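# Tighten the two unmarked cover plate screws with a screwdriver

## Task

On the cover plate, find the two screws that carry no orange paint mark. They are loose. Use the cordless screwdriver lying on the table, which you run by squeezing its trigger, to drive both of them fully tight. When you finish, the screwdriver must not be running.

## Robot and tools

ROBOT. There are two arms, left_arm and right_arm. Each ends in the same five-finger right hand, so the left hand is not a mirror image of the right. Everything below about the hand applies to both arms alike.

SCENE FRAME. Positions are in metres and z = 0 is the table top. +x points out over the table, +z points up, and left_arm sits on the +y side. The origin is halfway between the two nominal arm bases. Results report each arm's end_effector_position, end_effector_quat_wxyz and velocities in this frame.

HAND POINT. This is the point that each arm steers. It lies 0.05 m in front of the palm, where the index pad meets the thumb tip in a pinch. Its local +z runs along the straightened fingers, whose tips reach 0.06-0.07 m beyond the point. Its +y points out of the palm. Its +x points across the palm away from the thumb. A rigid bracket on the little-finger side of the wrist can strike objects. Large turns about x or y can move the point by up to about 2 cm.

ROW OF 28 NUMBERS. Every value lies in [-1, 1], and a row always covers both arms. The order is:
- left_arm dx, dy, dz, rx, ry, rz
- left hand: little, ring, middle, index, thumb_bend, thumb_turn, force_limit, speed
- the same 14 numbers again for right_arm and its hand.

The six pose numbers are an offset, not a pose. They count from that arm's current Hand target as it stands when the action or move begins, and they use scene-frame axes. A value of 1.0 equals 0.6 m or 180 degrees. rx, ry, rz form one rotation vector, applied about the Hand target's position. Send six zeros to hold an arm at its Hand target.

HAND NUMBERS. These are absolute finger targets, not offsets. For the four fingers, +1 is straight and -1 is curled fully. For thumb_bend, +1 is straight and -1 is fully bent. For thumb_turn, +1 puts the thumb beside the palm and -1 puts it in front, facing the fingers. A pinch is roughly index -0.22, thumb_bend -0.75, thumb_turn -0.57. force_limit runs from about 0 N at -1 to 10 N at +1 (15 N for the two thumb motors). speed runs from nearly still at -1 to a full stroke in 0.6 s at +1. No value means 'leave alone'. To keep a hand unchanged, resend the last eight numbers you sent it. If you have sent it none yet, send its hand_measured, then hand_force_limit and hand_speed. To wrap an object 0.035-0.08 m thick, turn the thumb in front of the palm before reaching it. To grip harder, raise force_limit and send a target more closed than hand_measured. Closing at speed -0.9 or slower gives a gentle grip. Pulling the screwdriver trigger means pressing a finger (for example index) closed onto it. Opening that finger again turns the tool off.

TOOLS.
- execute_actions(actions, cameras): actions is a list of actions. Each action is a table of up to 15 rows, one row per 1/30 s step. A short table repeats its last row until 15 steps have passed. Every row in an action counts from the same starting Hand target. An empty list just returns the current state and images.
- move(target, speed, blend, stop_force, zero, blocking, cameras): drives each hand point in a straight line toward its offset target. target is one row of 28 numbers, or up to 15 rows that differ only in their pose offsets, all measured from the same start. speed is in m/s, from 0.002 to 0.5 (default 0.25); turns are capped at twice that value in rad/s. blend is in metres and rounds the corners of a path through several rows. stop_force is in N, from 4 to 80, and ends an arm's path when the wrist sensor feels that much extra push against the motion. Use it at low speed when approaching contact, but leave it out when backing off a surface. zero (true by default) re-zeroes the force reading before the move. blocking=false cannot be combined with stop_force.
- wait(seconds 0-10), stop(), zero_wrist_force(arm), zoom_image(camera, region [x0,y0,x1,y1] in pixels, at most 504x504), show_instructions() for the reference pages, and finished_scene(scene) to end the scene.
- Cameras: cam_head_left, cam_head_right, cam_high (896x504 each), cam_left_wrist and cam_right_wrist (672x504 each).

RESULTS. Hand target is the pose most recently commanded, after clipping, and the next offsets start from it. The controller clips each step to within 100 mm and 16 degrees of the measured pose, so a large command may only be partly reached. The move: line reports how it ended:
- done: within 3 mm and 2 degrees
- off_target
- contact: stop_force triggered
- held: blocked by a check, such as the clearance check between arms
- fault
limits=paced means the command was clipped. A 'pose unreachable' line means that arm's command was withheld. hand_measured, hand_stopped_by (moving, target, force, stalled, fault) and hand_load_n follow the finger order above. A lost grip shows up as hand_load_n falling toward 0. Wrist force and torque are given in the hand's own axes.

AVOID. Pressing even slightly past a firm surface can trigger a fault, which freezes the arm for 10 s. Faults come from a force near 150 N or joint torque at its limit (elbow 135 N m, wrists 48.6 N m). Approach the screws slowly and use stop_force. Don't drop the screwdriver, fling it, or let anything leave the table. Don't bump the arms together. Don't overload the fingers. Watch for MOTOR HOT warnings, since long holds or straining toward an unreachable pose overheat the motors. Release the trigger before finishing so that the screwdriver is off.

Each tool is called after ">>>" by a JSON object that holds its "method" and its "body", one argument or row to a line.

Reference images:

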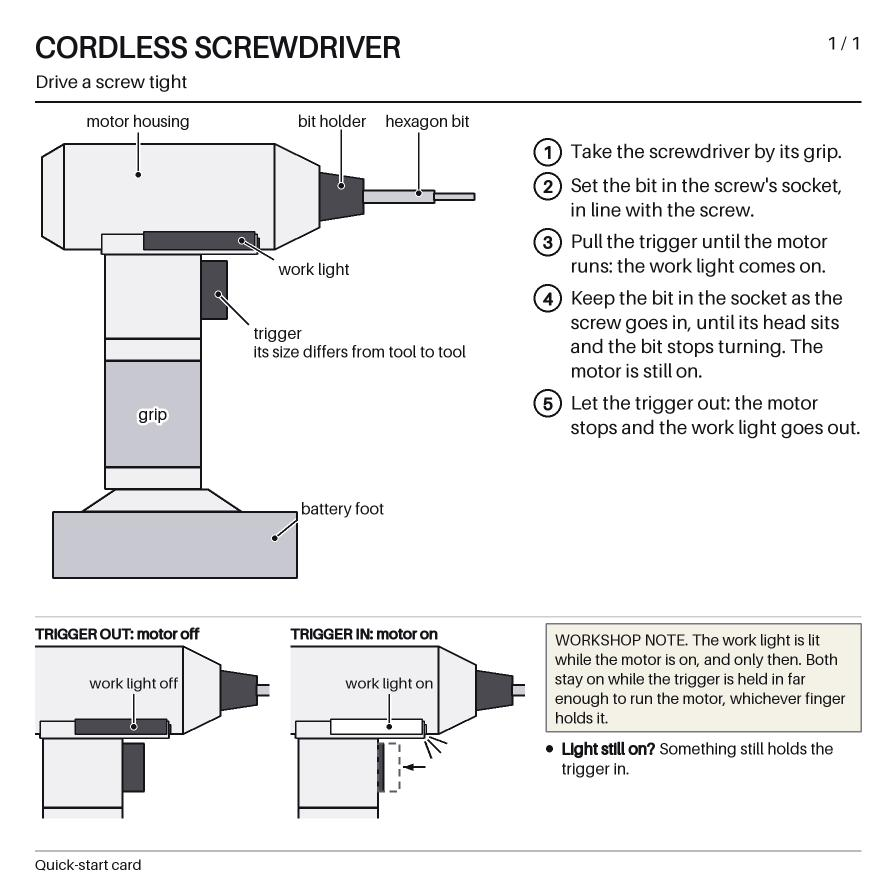

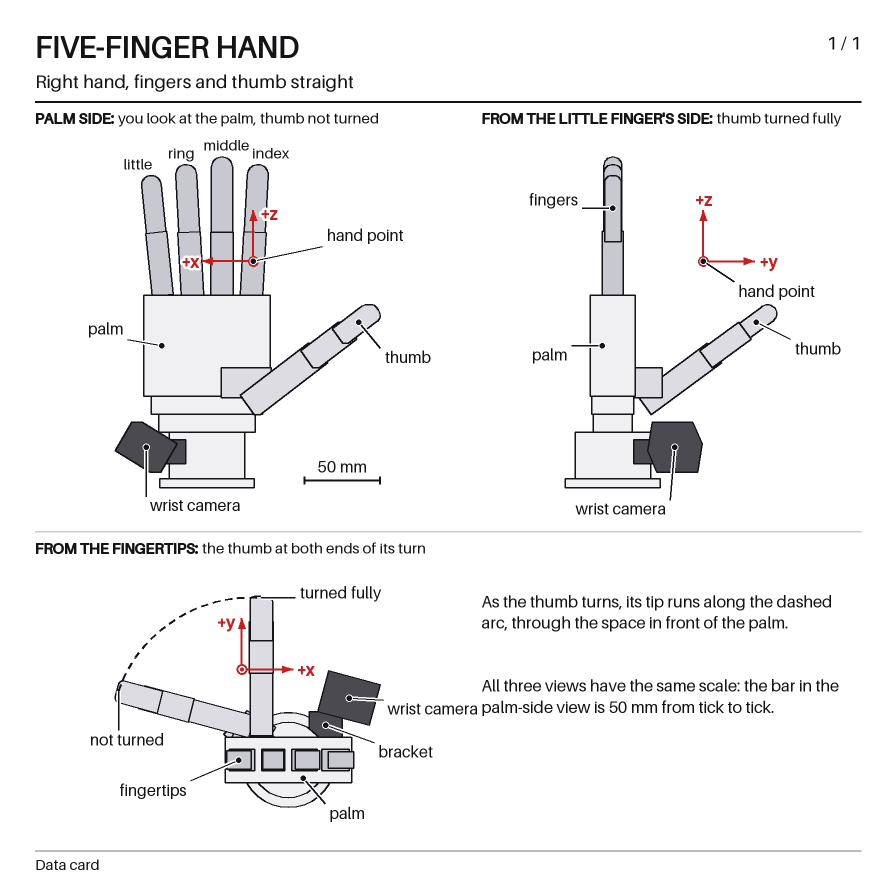

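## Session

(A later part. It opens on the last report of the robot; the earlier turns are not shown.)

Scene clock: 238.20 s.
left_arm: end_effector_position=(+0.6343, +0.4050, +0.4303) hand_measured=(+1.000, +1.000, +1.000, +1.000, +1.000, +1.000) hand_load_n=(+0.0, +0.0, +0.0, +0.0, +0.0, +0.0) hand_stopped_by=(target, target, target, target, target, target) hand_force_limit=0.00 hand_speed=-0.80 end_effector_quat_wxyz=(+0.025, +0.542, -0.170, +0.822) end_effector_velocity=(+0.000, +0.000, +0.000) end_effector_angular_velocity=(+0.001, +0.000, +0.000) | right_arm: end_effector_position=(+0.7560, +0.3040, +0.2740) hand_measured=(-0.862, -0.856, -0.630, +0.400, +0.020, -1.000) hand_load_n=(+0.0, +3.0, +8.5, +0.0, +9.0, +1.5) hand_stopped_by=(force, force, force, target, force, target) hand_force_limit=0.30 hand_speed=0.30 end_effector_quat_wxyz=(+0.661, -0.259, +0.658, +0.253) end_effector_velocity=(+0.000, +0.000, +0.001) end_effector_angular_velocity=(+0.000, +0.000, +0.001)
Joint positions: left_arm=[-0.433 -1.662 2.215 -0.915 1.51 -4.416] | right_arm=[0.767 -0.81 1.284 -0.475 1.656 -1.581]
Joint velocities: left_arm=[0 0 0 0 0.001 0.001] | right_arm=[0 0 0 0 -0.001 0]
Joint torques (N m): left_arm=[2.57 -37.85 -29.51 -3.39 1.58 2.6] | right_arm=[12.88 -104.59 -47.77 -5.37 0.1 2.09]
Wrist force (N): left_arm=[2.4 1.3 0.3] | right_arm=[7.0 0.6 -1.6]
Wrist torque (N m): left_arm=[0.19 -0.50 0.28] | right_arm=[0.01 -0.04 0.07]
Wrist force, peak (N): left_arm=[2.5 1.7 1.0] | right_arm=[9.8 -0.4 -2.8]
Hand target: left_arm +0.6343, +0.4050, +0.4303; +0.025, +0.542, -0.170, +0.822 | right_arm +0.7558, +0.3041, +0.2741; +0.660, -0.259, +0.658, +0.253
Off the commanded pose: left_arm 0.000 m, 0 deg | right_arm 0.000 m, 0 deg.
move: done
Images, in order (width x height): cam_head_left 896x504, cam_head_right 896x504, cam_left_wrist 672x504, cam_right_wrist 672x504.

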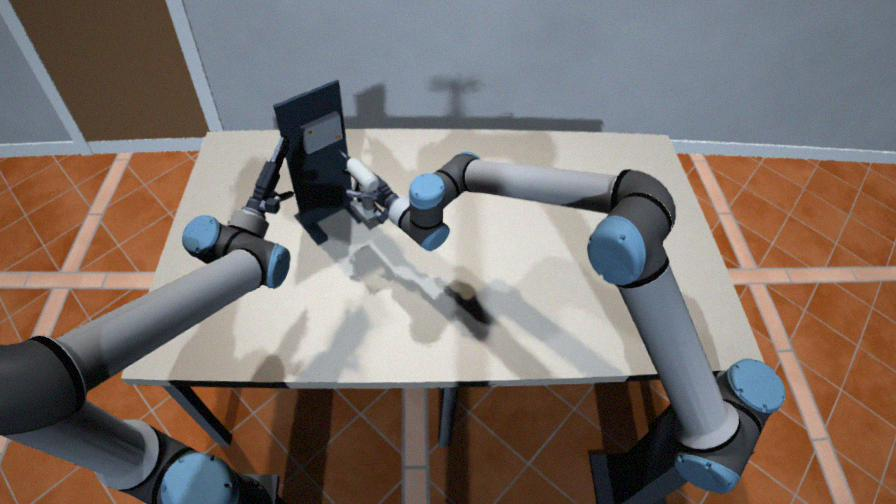

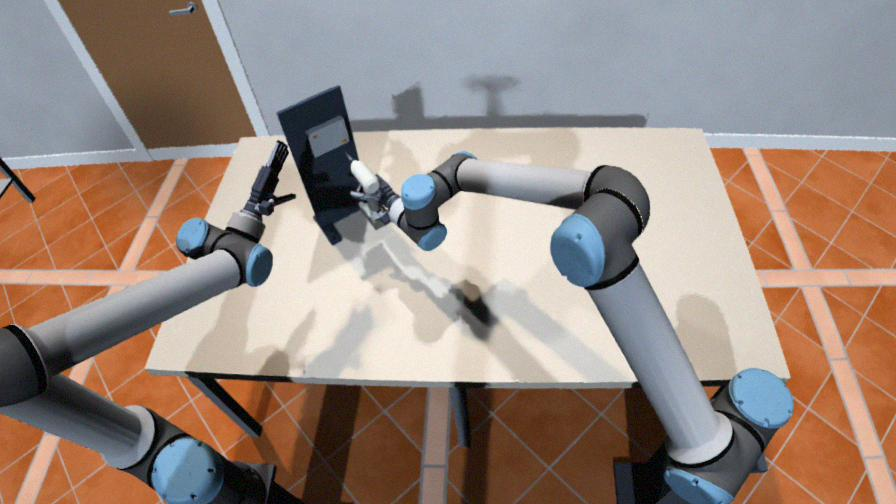

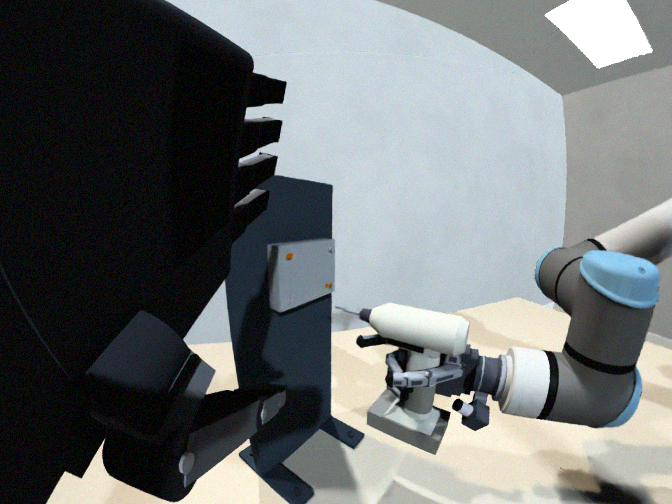

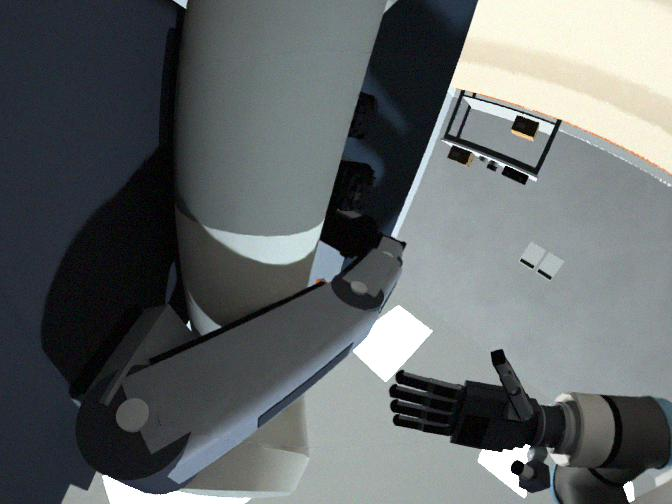

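>>> {"method": "move", "body": {
  "target": [0.0833,0.0833,0.1,0,0,0,1,1,1,1,1,1,0,-0.8,-0.05,-0.035,0.1167,0,0,0,-0.98,-0.98,-0.98,0.4,-0.98,-1,0.3,0.3],
  "speed": 0.12,
  "cameras": ["cam_left_wrist","cam_head_left"]
}}

>>> {"method": "zoom_image", "body": {
  "camera": "cam_left_wrist",
  "region": [250, 220, 500, 420]
}}

>>> {"method": "zoom_image", "body": {
  "camera": "cam_head_left",
  "region": [260, 70, 440, 250]
}}

Scene clock: 240.77 s.
left_arm: end_effector_position=(+0.6845, +0.4549, +0.4902) hand_measured=(+1.000, +1.000, +1.000, +1.000, +1.000, +1.000) hand_load_n=(+0.0, +0.0, +0.0, -0.5, +0.0, +0.0) hand_stopped_by=(target, target, target, target, target, target) hand_force_limit=0.00 hand_speed=-0.80 end_effector_quat_wxyz=(+0.025, +0.542, -0.170, +0.822) end_effector_velocity=(+0.000, +0.000, +0.000) end_effector_angular_velocity=(+0.001, -0.001, +0.000) | right_arm: end_effector_position=(+0.7257, +0.2831, +0.3439) hand_measured=(-0.862, -0.856, -0.630, +0.400, +0.020, -1.000) hand_load_n=(+0.0, +3.0, +8.5, +0.0, +9.0, +1.5) hand_stopped_by=(force, force, force, target, force, target) hand_force_limit=0.30 hand_speed=0.30 end_effector_quat_wxyz=(+0.660, -0.260, +0.658, +0.253) end_effector_velocity=(+0.000, +0.000, +0.000) end_effector_angular_velocity=(+0.000, +0.000, +0.000)
Joint positions: left_arm=[-0.306 -1.626 2.063 -0.799 1.63 -4.462] | right_arm=[0.776 -0.913 1.331 -0.419 1.665 -1.581]
Joint velocities: left_arm=[0 -0.001 0 0 0 0.001] | right_arm=[0 0 0 0 0 0]
Joint torques (N m): left_arm=[2.23 -52.09 -31.48 -6.16 -1.51 5.02] | right_arm=[-8.48 -110.11 -51.08 -6.73 -0.37 0.02]
Wrist force (N): left_arm=[2.3 1.6 0.9] | right_arm=[7.0 0.2 -1.5]
Wrist torque (N m): left_arm=[0.20 -0.49 0.27] | right_arm=[-0.05 -0.04 0.07]
Wrist force, peak (N): left_arm=[3.0 0.2 1.4] | right_arm=[9.2 0.1 -0.1]
Hand target: left_arm +0.6844, +0.4549, +0.4903; +0.025, +0.542, -0.170, +0.822 | right_arm +0.7258, +0.2830, +0.3440; +0.660, -0.259, +0.658, +0.253
Off the commanded pose: left_arm 0.000 m, 0 deg | right_arm 0.000 m, 0 deg.
move: done
Images, in order (width x height): cam_head_left 896x504, cam_left_wrist 672x504.

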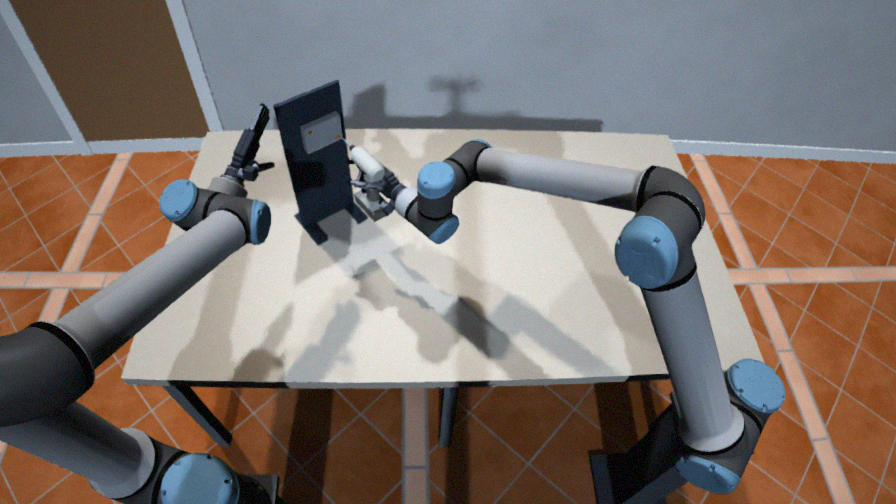

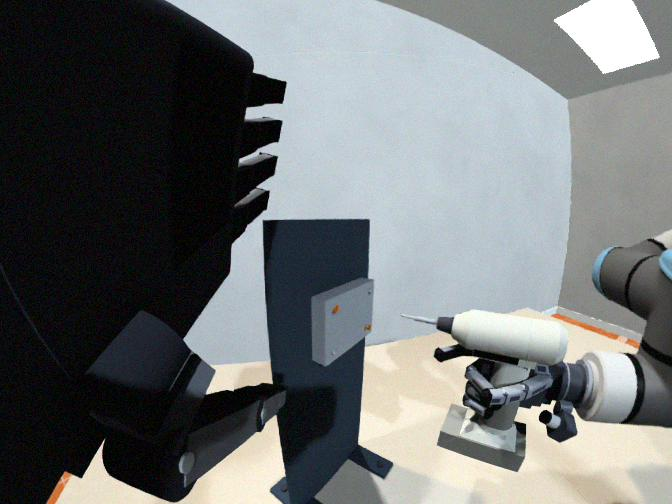

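Scaled by 2.016 from the camera's 672x504 image, which has a finer 960x720 frame.

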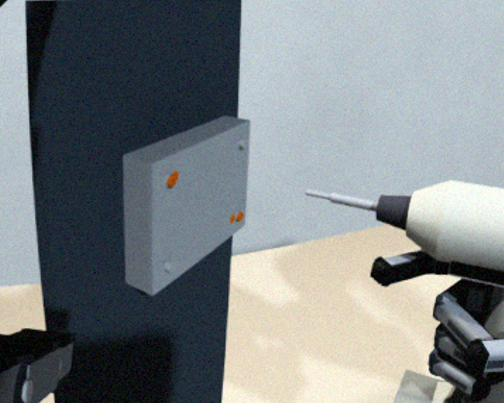

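Scaled by 2.800.

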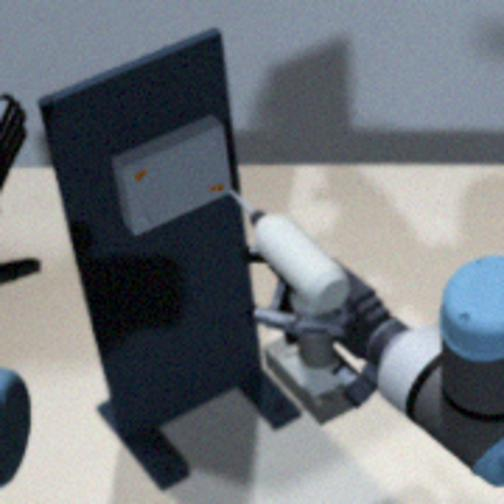

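>>> {"method": "move", "body": {
  "target": [0,0,0,0,0,0,1,1,1,1,1,1,0,-0.8,0.0478,0.0333,0,0,0,0,-0.98,-0.98,-0.98,0.4,-0.98,-1,0.3,0.3],
  "speed": 0.12,
  "stop_force": 8,
  "cameras": ["cam_left_wrist","cam_head_left"]
}}

>>> {"method": "zoom_image", "body": {
  "camera": "cam_left_wrist",
  "region": [300, 240, 460, 370]
}}

>>> {"method": "zoom_image", "body": {
  "camera": "cam_head_left",
  "region": [290, 90, 410, 210]
}}

Scene clock: 244.03 s.
left_arm: end_effector_position=(+0.6844, +0.4549, +0.4903) hand_measured=(+1.000, +1.000, +1.000, +1.000, +1.000, +1.000) hand_load_n=(+0.0, +0.0, +0.0, +0.0, +0.0, +0.0) hand_stopped_by=(target, target, target, target, target, target) hand_force_limit=0.00 hand_speed=-0.80 end_effector_quat_wxyz=(+0.025, +0.542, -0.170, +0.822) end_effector_velocity=(+0.000, +0.000, +0.000) end_effector_angular_velocity=(+0.000, +0.000, +0.000) | right_arm: end_effector_position=(+0.7545, +0.3030, +0.3441) hand_measured=(-0.862, -0.856, -0.630, +0.400, +0.020, -1.000) hand_load_n=(+0.0, +3.0, +8.5, +0.0, +9.0, +1.5) hand_stopped_by=(force, force, force, target, force, target) hand_force_limit=0.30 hand_speed=0.30 end_effector_quat_wxyz=(+0.661, -0.259, +0.658, +0.253) end_effector_velocity=(+0.000, +0.000, +0.000) end_effector_angular_velocity=(-0.001, +0.001, +0.000)
Joint positions: left_arm=[-0.306 -1.627 2.063 -0.799 1.63 -4.461] | right_arm=[0.767 -0.862 1.243 -0.381 1.657 -1.581]
Joint velocities: left_arm=[-0.001 0 0 0 -0.001 0] | right_arm=[0 -0.001 0 0.002 0 0]
Joint torques (N m): left_arm=[5.43 -46.11 -31 -6.05 0.69 3.94] | right_arm=[14.59 -110.45 -51.78 -6.23 2.14 1.89]
Wrist force (N): left_arm=[2.3 1.7 0.5] | right_arm=[7.1 0.0 -1.5]
Wrist torque (N m): left_arm=[0.26 -0.48 0.27] | right_arm=[-0.10 -0.05 0.07]
Wrist force, peak (N): left_arm=[2.6 1.6 0.9] | right_arm=[7.3 0.7 -3.2]
Hand target: left_arm +0.6844, +0.4549, +0.4903; +0.025, +0.542, -0.170, +0.822 | right_arm +0.7545, +0.3030, +0.3441; +0.660, -0.259, +0.658, +0.253
Off the commanded pose: left_arm 0.000 m, 0 deg | right_arm 0.000 m, 0 deg.
move: done
Images, in order (width x height): cam_head_left 896x504, cam_left_wrist 672x504.

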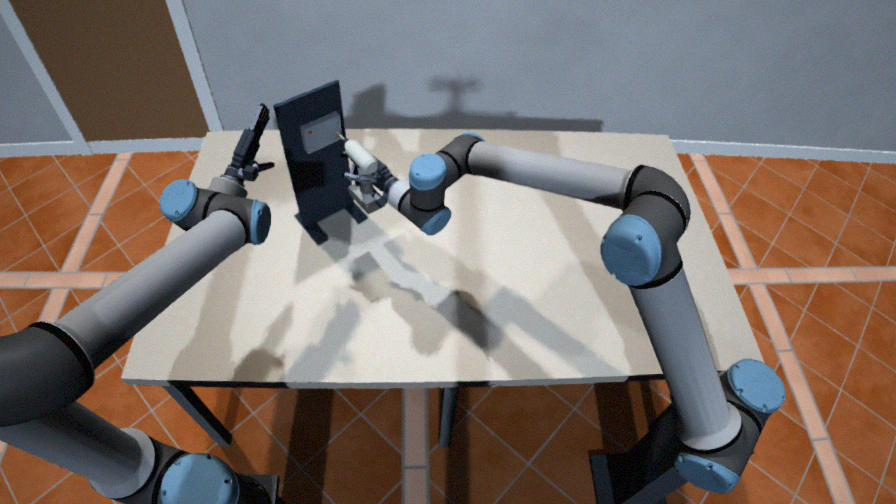

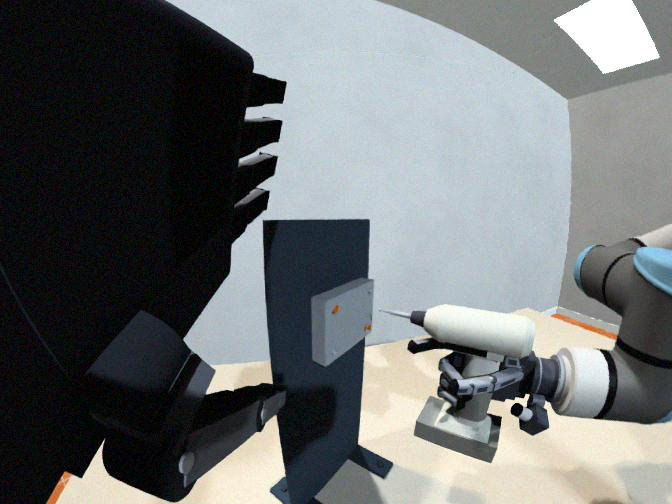

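Scaled by 3.150 from the camera's 672x504 image, which has a finer 960x720 frame.

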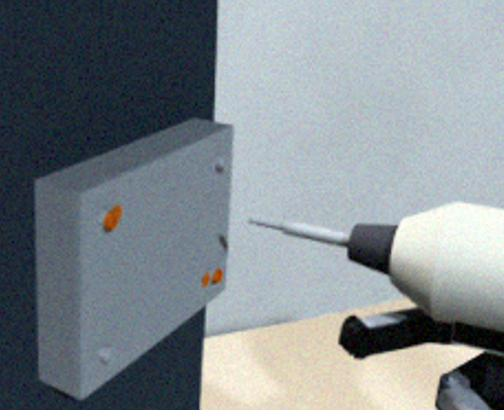

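Scaled by 4.200.

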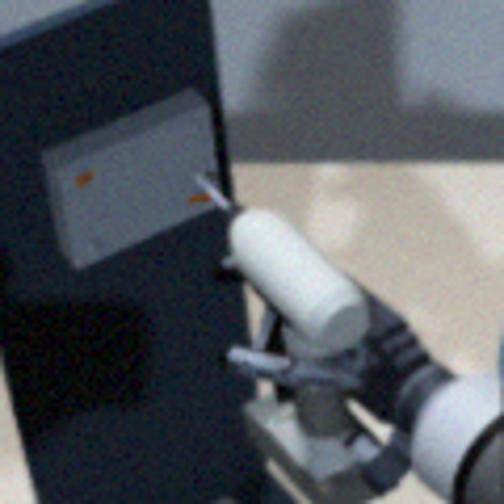

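>>> {"method": "zoom_image", "body": {
  "camera": "cam_head_left",
  "region": [298, 106, 348, 156]
}}

>>> {"method": "execute_actions", "body": {
  "actions": [],
  "cameras": ["cam_high","cam_head_right"]
}}

>>> {"method": "zoom_image", "body": {
  "camera": "cam_high",
  "region": [400, 150, 480, 230]
}}

>>> {"method": "zoom_image", "body": {
  "camera": "cam_head_right",
  "region": [300, 106, 360, 166]
}}

Scaled by 10.080.

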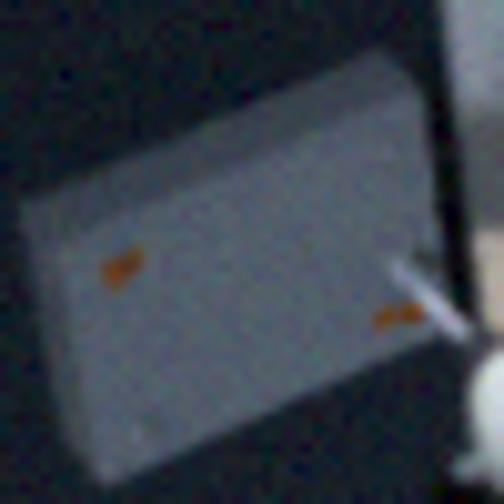

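Scene clock: 244.73 s.
left_arm: end_effector_position=(+0.6844, +0.4549, +0.4903) hand_measured=(+1.000, +1.000, +1.000, +1.000, +1.000, +1.000) hand_load_n=(+0.0, +0.0, +0.0, +0.0, +0.0, +0.0) hand_stopped_by=(target, target, target, target, target, target) hand_force_limit=0.00 hand_speed=-0.80 end_effector_quat_wxyz=(+0.025, +0.542, -0.170, +0.822) end_effector_velocity=(+0.000, +0.000, +0.000) end_effector_angular_velocity=(+0.000, +0.000, +0.000) | right_arm: end_effector_position=(+0.7545, +0.3030, +0.3441) hand_measured=(-0.862, -0.856, -0.630, +0.400, +0.020, -1.000) hand_load_n=(+0.0, +3.0, +8.0, +0.0, +9.0, +1.5) hand_stopped_by=(force, force, force, target, force, target) hand_force_limit=0.30 hand_speed=0.30 end_effector_quat_wxyz=(+0.661, -0.259, +0.658, +0.253) end_effector_velocity=(+0.000, +0.000, +0.000) end_effector_angular_velocity=(+0.000, +0.000, +0.000)
Joint positions: left_arm=[-0.306 -1.627 2.063 -0.799 1.63 -4.461] | right_arm=[0.767 -0.862 1.243 -0.381 1.657 -1.581]
Joint velocities: left_arm=[-0.001 0 0 0.001 0 0] | right_arm=[0 0 0 0 0 0]
Joint torques (N m): left_arm=[8.96 -52.36 -31.31 -6.07 0.52 4.01] | right_arm=[14.05 -109.24 -50.27 -5.78 2.02 2.18]
Wrist force (N): left_arm=[2.5 1.1 0.6] | right_arm=[6.9 -0.1 -1.2]
Wrist torque (N m): left_arm=[0.16 -0.51 0.27] | right_arm=[-0.12 -0.04 0.06]
Wrist force, peak (N): left_arm=[2.5 1.6 0.8] | right_arm=[7.2 0.0 -1.1]
Hand target: left_arm +0.6844, +0.4549, +0.4903; +0.025, +0.542, -0.170, +0.822 | right_arm +0.7545, +0.3030, +0.3441; +0.660, -0.259, +0.658, +0.253
Off the commanded pose: left_arm 0.000 m, 0 deg | right_arm 0.000 m, 0 deg.
Images, in order (width x height): cam_head_right 896x504, cam_high 896x504.

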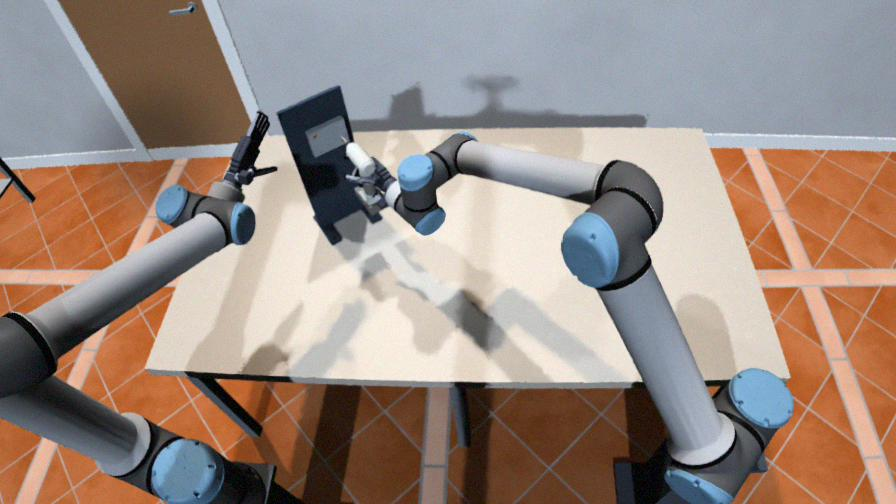

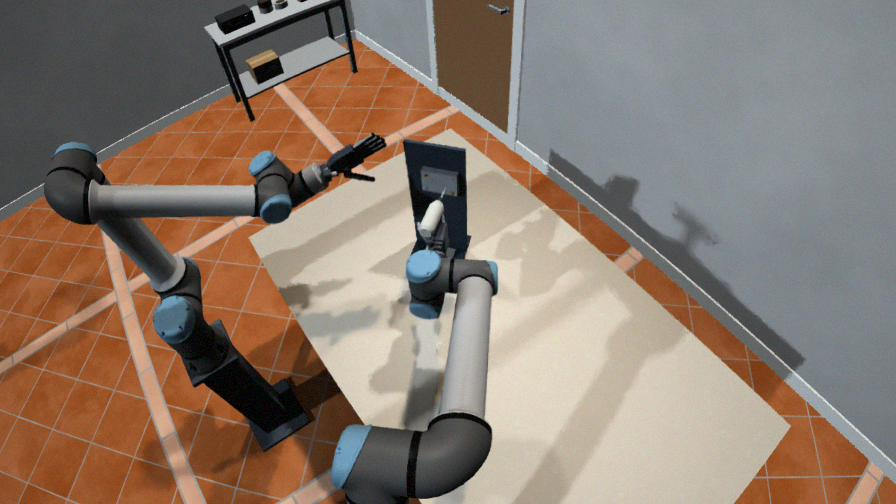

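Scaled by 6.300.

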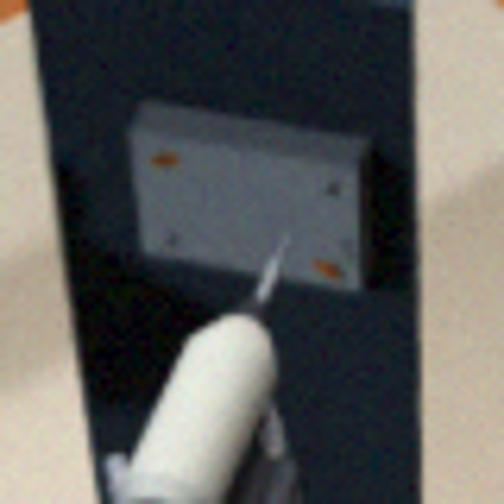

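Scaled by 8.400.

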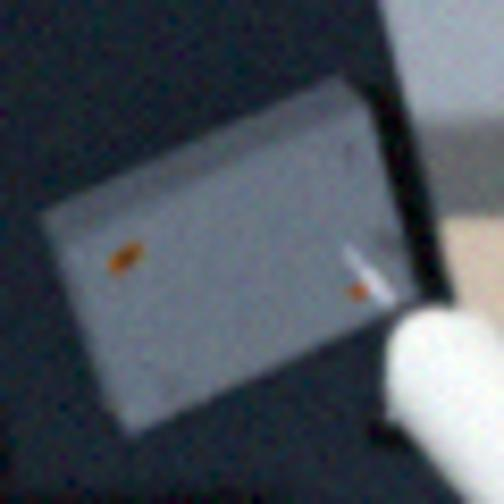

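>>> {"method": "move", "body": {
  "target": [0,0,0,0,0,0,1,1,1,1,1,1,0,-0.8,0.022,-0.0023,0.0167,0.0095,-0.0137,0,-0.98,-0.98,-0.98,0.4,-0.98,-1,0.3,0.3],
  "speed": 0.08,
  "cameras": ["cam_left_wrist","cam_head_left","cam_high"]
}}

>>> {"method": "zoom_image", "body": {
  "camera": "cam_left_wrist",
  "region": [300, 240, 460, 370]
}}

>>> {"method": "zoom_image", "body": {
  "camera": "cam_head_left",
  "region": [298, 106, 348, 156]
}}

>>> {"method": "zoom_image", "body": {
  "camera": "cam_high",
  "region": [400, 150, 480, 230]
}}

Scene clock: 245.90 s.
left_arm: end_effector_position=(+0.6844, +0.4549, +0.4903) hand_measured=(+1.000, +1.000, +1.000, +1.000, +1.000, +1.000) hand_load_n=(+0.0, +0.0, +0.0, +0.0, +0.0, +0.0) hand_stopped_by=(target, target, target, target, target, target) hand_force_limit=0.00 hand_speed=-0.80 end_effector_quat_wxyz=(+0.025, +0.542, -0.170, +0.822) end_effector_velocity=(+0.000, +0.000, -0.001) end_effector_angular_velocity=(+0.001, +0.001, +0.001) | right_arm: end_effector_position=(+0.7679, +0.3016, +0.3540) hand_measured=(-0.862, -0.856, -0.630, +0.400, +0.020, -1.000) hand_load_n=(+0.0, +3.0, +8.5, +0.0, +9.0, +1.5) hand_stopped_by=(force, force, force, target, force, target) hand_force_limit=0.30 hand_speed=0.30 end_effector_quat_wxyz=(+0.678, -0.255, +0.639, +0.257) end_effector_velocity=(+0.000, +0.000, -0.001) end_effector_angular_velocity=(-0.001, +0.002, +0.000)
Joint positions: left_arm=[-0.306 -1.627 2.063 -0.799 1.63 -4.461] | right_arm=[0.755 -0.857 1.241 -0.436 1.644 -1.592]
Joint velocities: left_arm=[0 0.001 0 0.001 0 0] | right_arm=[0 0 0 0.002 0 0.001]
Joint torques (N m): left_arm=[9.53 -47.85 -32.56 -5.77 0.75 3.51] | right_arm=[14.81 -116.31 -48.14 -1.55 1.81 1.53]
Wrist force (N): left_arm=[2.4 1.3 0.5] | right_arm=[6.7 0.5 -2.4]
Wrist torque (N m): left_arm=[0.18 -0.50 0.27] | right_arm=[0.03 0.04 0.07]
Wrist force, peak (N): left_arm=[2.6 1.3 0.7] | right_arm=[7.4 0.8 -2.0]
Hand target: left_arm +0.6844, +0.4549, +0.4903; +0.025, +0.542, -0.170, +0.822 | right_arm +0.7677, +0.3017, +0.3541; +0.678, -0.255, +0.639, +0.257
Off the commanded pose: left_arm 0.000 m, 0 deg | right_arm 0.000 m, 0 deg.
move: done
Images, in order (width x height): cam_head_left 896x504, cam_high 896x504, cam_left_wrist 672x504.

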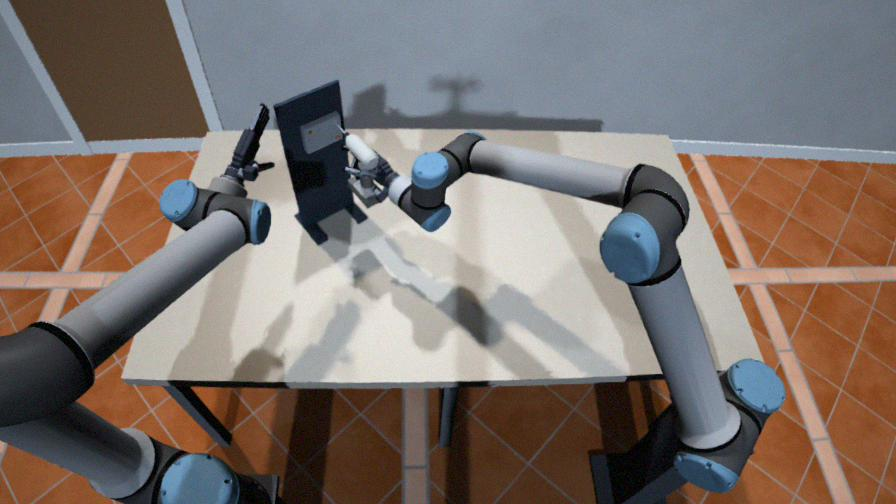

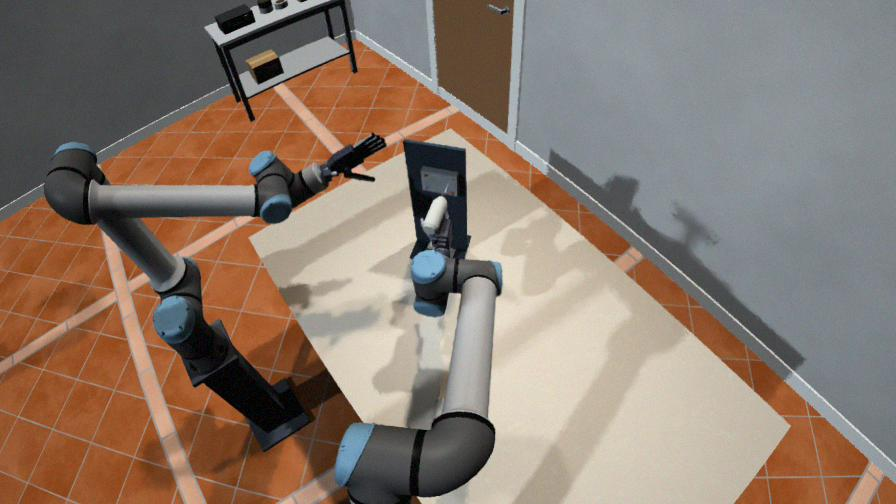

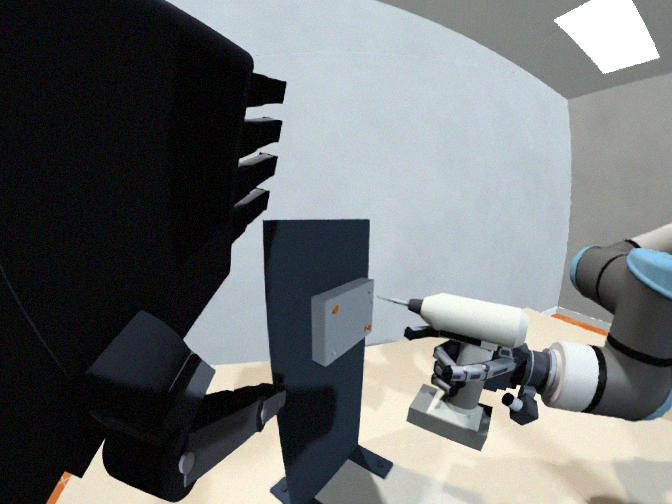

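Scaled by 3.150 from the camera's 672x504 image, which has a finer 960x720 frame.

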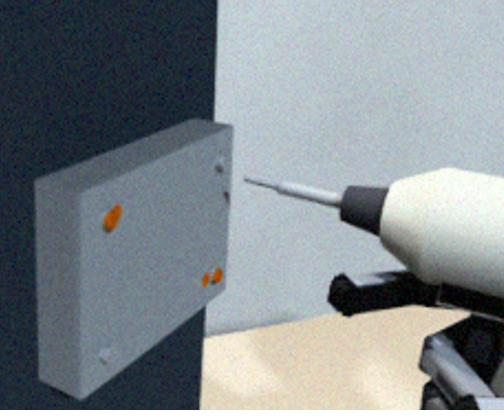

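Scaled by 10.080.

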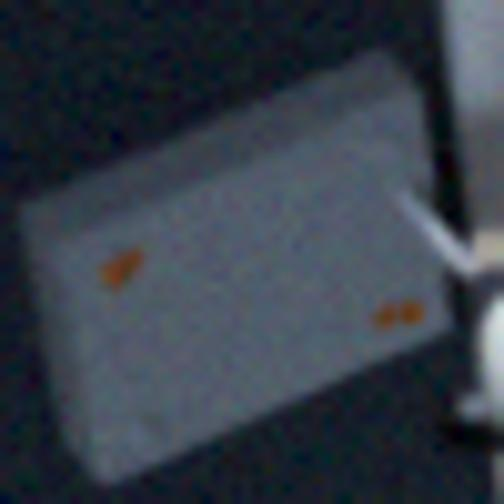

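Scaled by 6.300.

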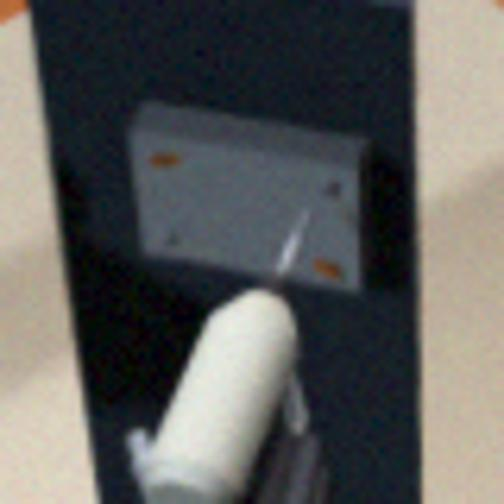

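>>> {"method": "move", "body": {
  "target": [0,0,0,0,0,0,1,1,1,1,1,1,0,-0.8,0.0139,-0.0025,0,0,0,0,-0.98,-0.98,-0.98,0.4,-0.98,-1,0.3,0.3],
  "speed": 0.05
}}

>>> {"method": "zoom_image", "body": {
  "camera": "cam_left_wrist",
  "region": [320, 260, 420, 340]
}}

>>> {"method": "zoom_image", "body": {
  "camera": "cam_high",
  "region": [410, 160, 470, 220]
}}

>>> {"method": "zoom_image", "body": {
  "camera": "cam_head_left",
  "region": [310, 100, 360, 150]
}}

Scene clock: 248.10 s.
left_arm: end_effector_position=(+0.6844, +0.4549, +0.4903) hand_measured=(+1.000, +1.000, +1.000, +1.000, +1.000, +1.000) hand_load_n=(+0.0, +0.0, +0.0, +0.0, +0.0, +0.0) hand_stopped_by=(target, target, target, target, target, target) hand_force_limit=0.00 hand_speed=-0.80 end_effector_quat_wxyz=(+0.025, +0.542, -0.170, +0.822) end_effector_velocity=(+0.000, +0.000, +0.000) end_effector_angular_velocity=(+0.000, +0.000, +0.000) | right_arm: end_effector_position=(+0.7762, +0.3001, +0.3541) hand_measured=(-0.862, -0.856, -0.630, +0.400, +0.020, -1.000) hand_load_n=(+0.0, +3.0, +8.0, +0.0, +8.5, +1.5) hand_stopped_by=(force, force, force, target, force, target) hand_force_limit=0.30 hand_speed=0.30 end_effector_quat_wxyz=(+0.678, -0.255, +0.639, +0.257) end_effector_velocity=(+0.000, +0.000, -0.003) end_effector_angular_velocity=(-0.002, +0.002, -0.001)
Joint positions: left_arm=[-0.306 -1.627 2.063 -0.799 1.63 -4.461] | right_arm=[0.748 -0.852 1.231 -0.432 1.637 -1.591]
Joint velocities: left_arm=[0 0 0 0 0 0] | right_arm=[0 0.002 0.001 0 0.001 0]
Joint torques (N m): left_arm=[8.32 -50.1 -33.73 -5.59 0.54 3.77] | right_arm=[7.39 -116.62 -42.42 -3.13 0.79 1.93]
Wrist force (N): left_arm=[2.0 1.1 0.8] | right_arm=[6.9 0.5 -2.1]
Wrist torque (N m): left_arm=[0.14 -0.45 0.24] | right_arm=[-0.01 0.01 0.07]
Wrist force, peak (N): left_arm=[2.5 1.5 1.0] | right_arm=[7.3 0.7 -1.9]
Hand target: left_arm +0.6844, +0.4549, +0.4903; +0.025, +0.542, -0.170, +0.822 | right_arm +0.7761, +0.3002, +0.3541; +0.678, -0.255, +0.639, +0.257
Off the commanded pose: left_arm 0.000 m, 0 deg | right_arm 0.000 m, 0 deg.
move: done

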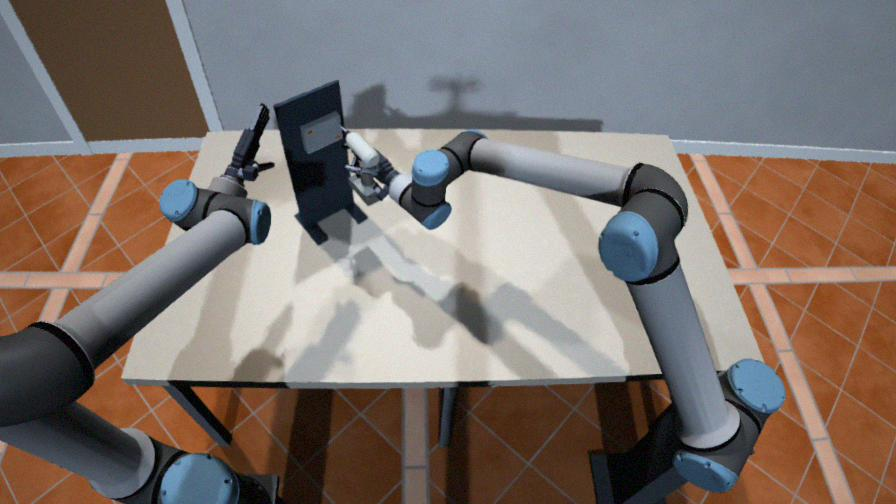

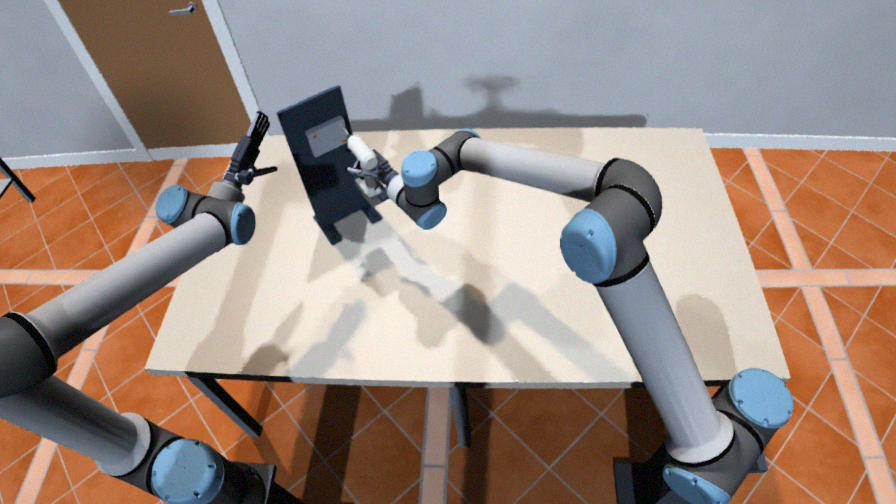

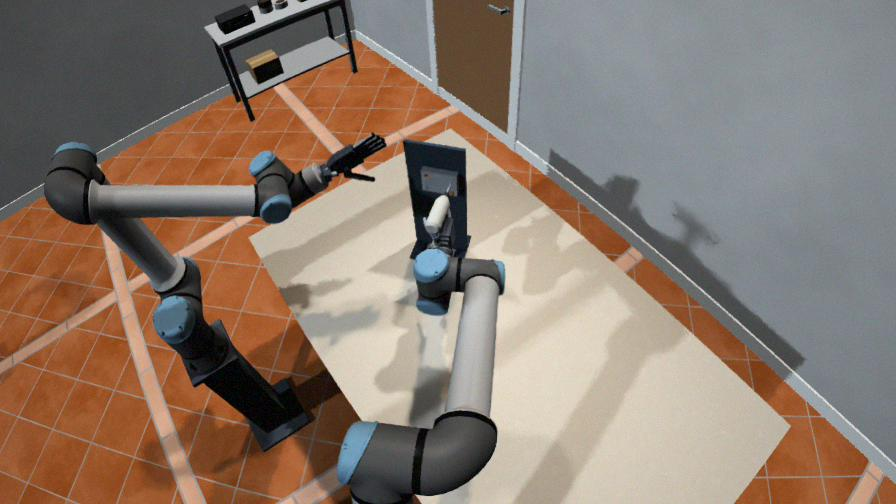

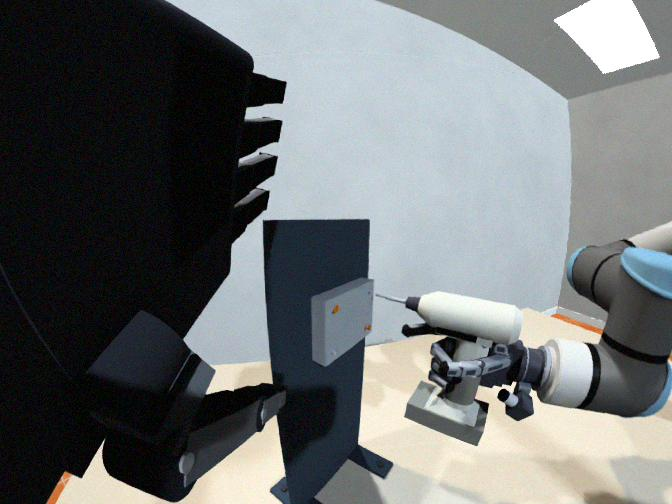

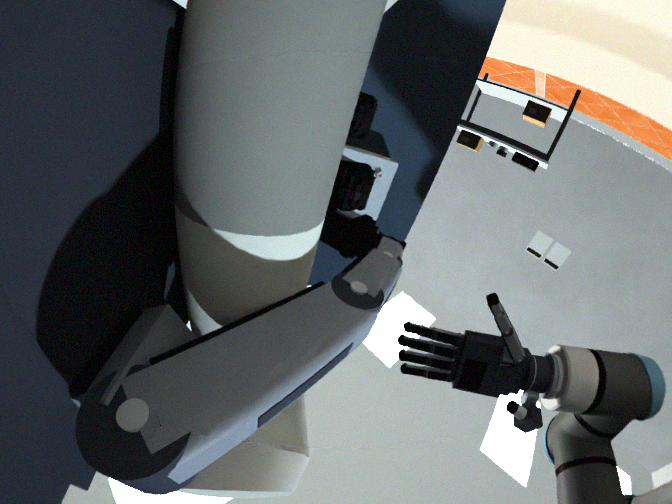

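Scaled by 5.040 from the camera's 672x504 image, which has a finer 960x720 frame.

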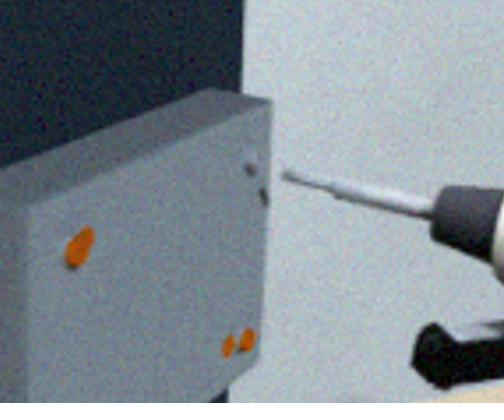

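Scaled by 8.400.

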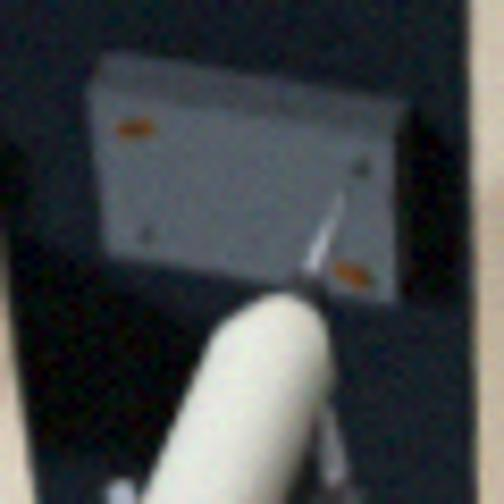

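Scaled by 10.080.

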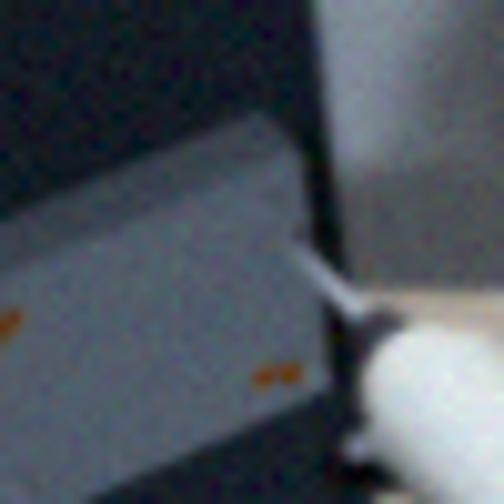

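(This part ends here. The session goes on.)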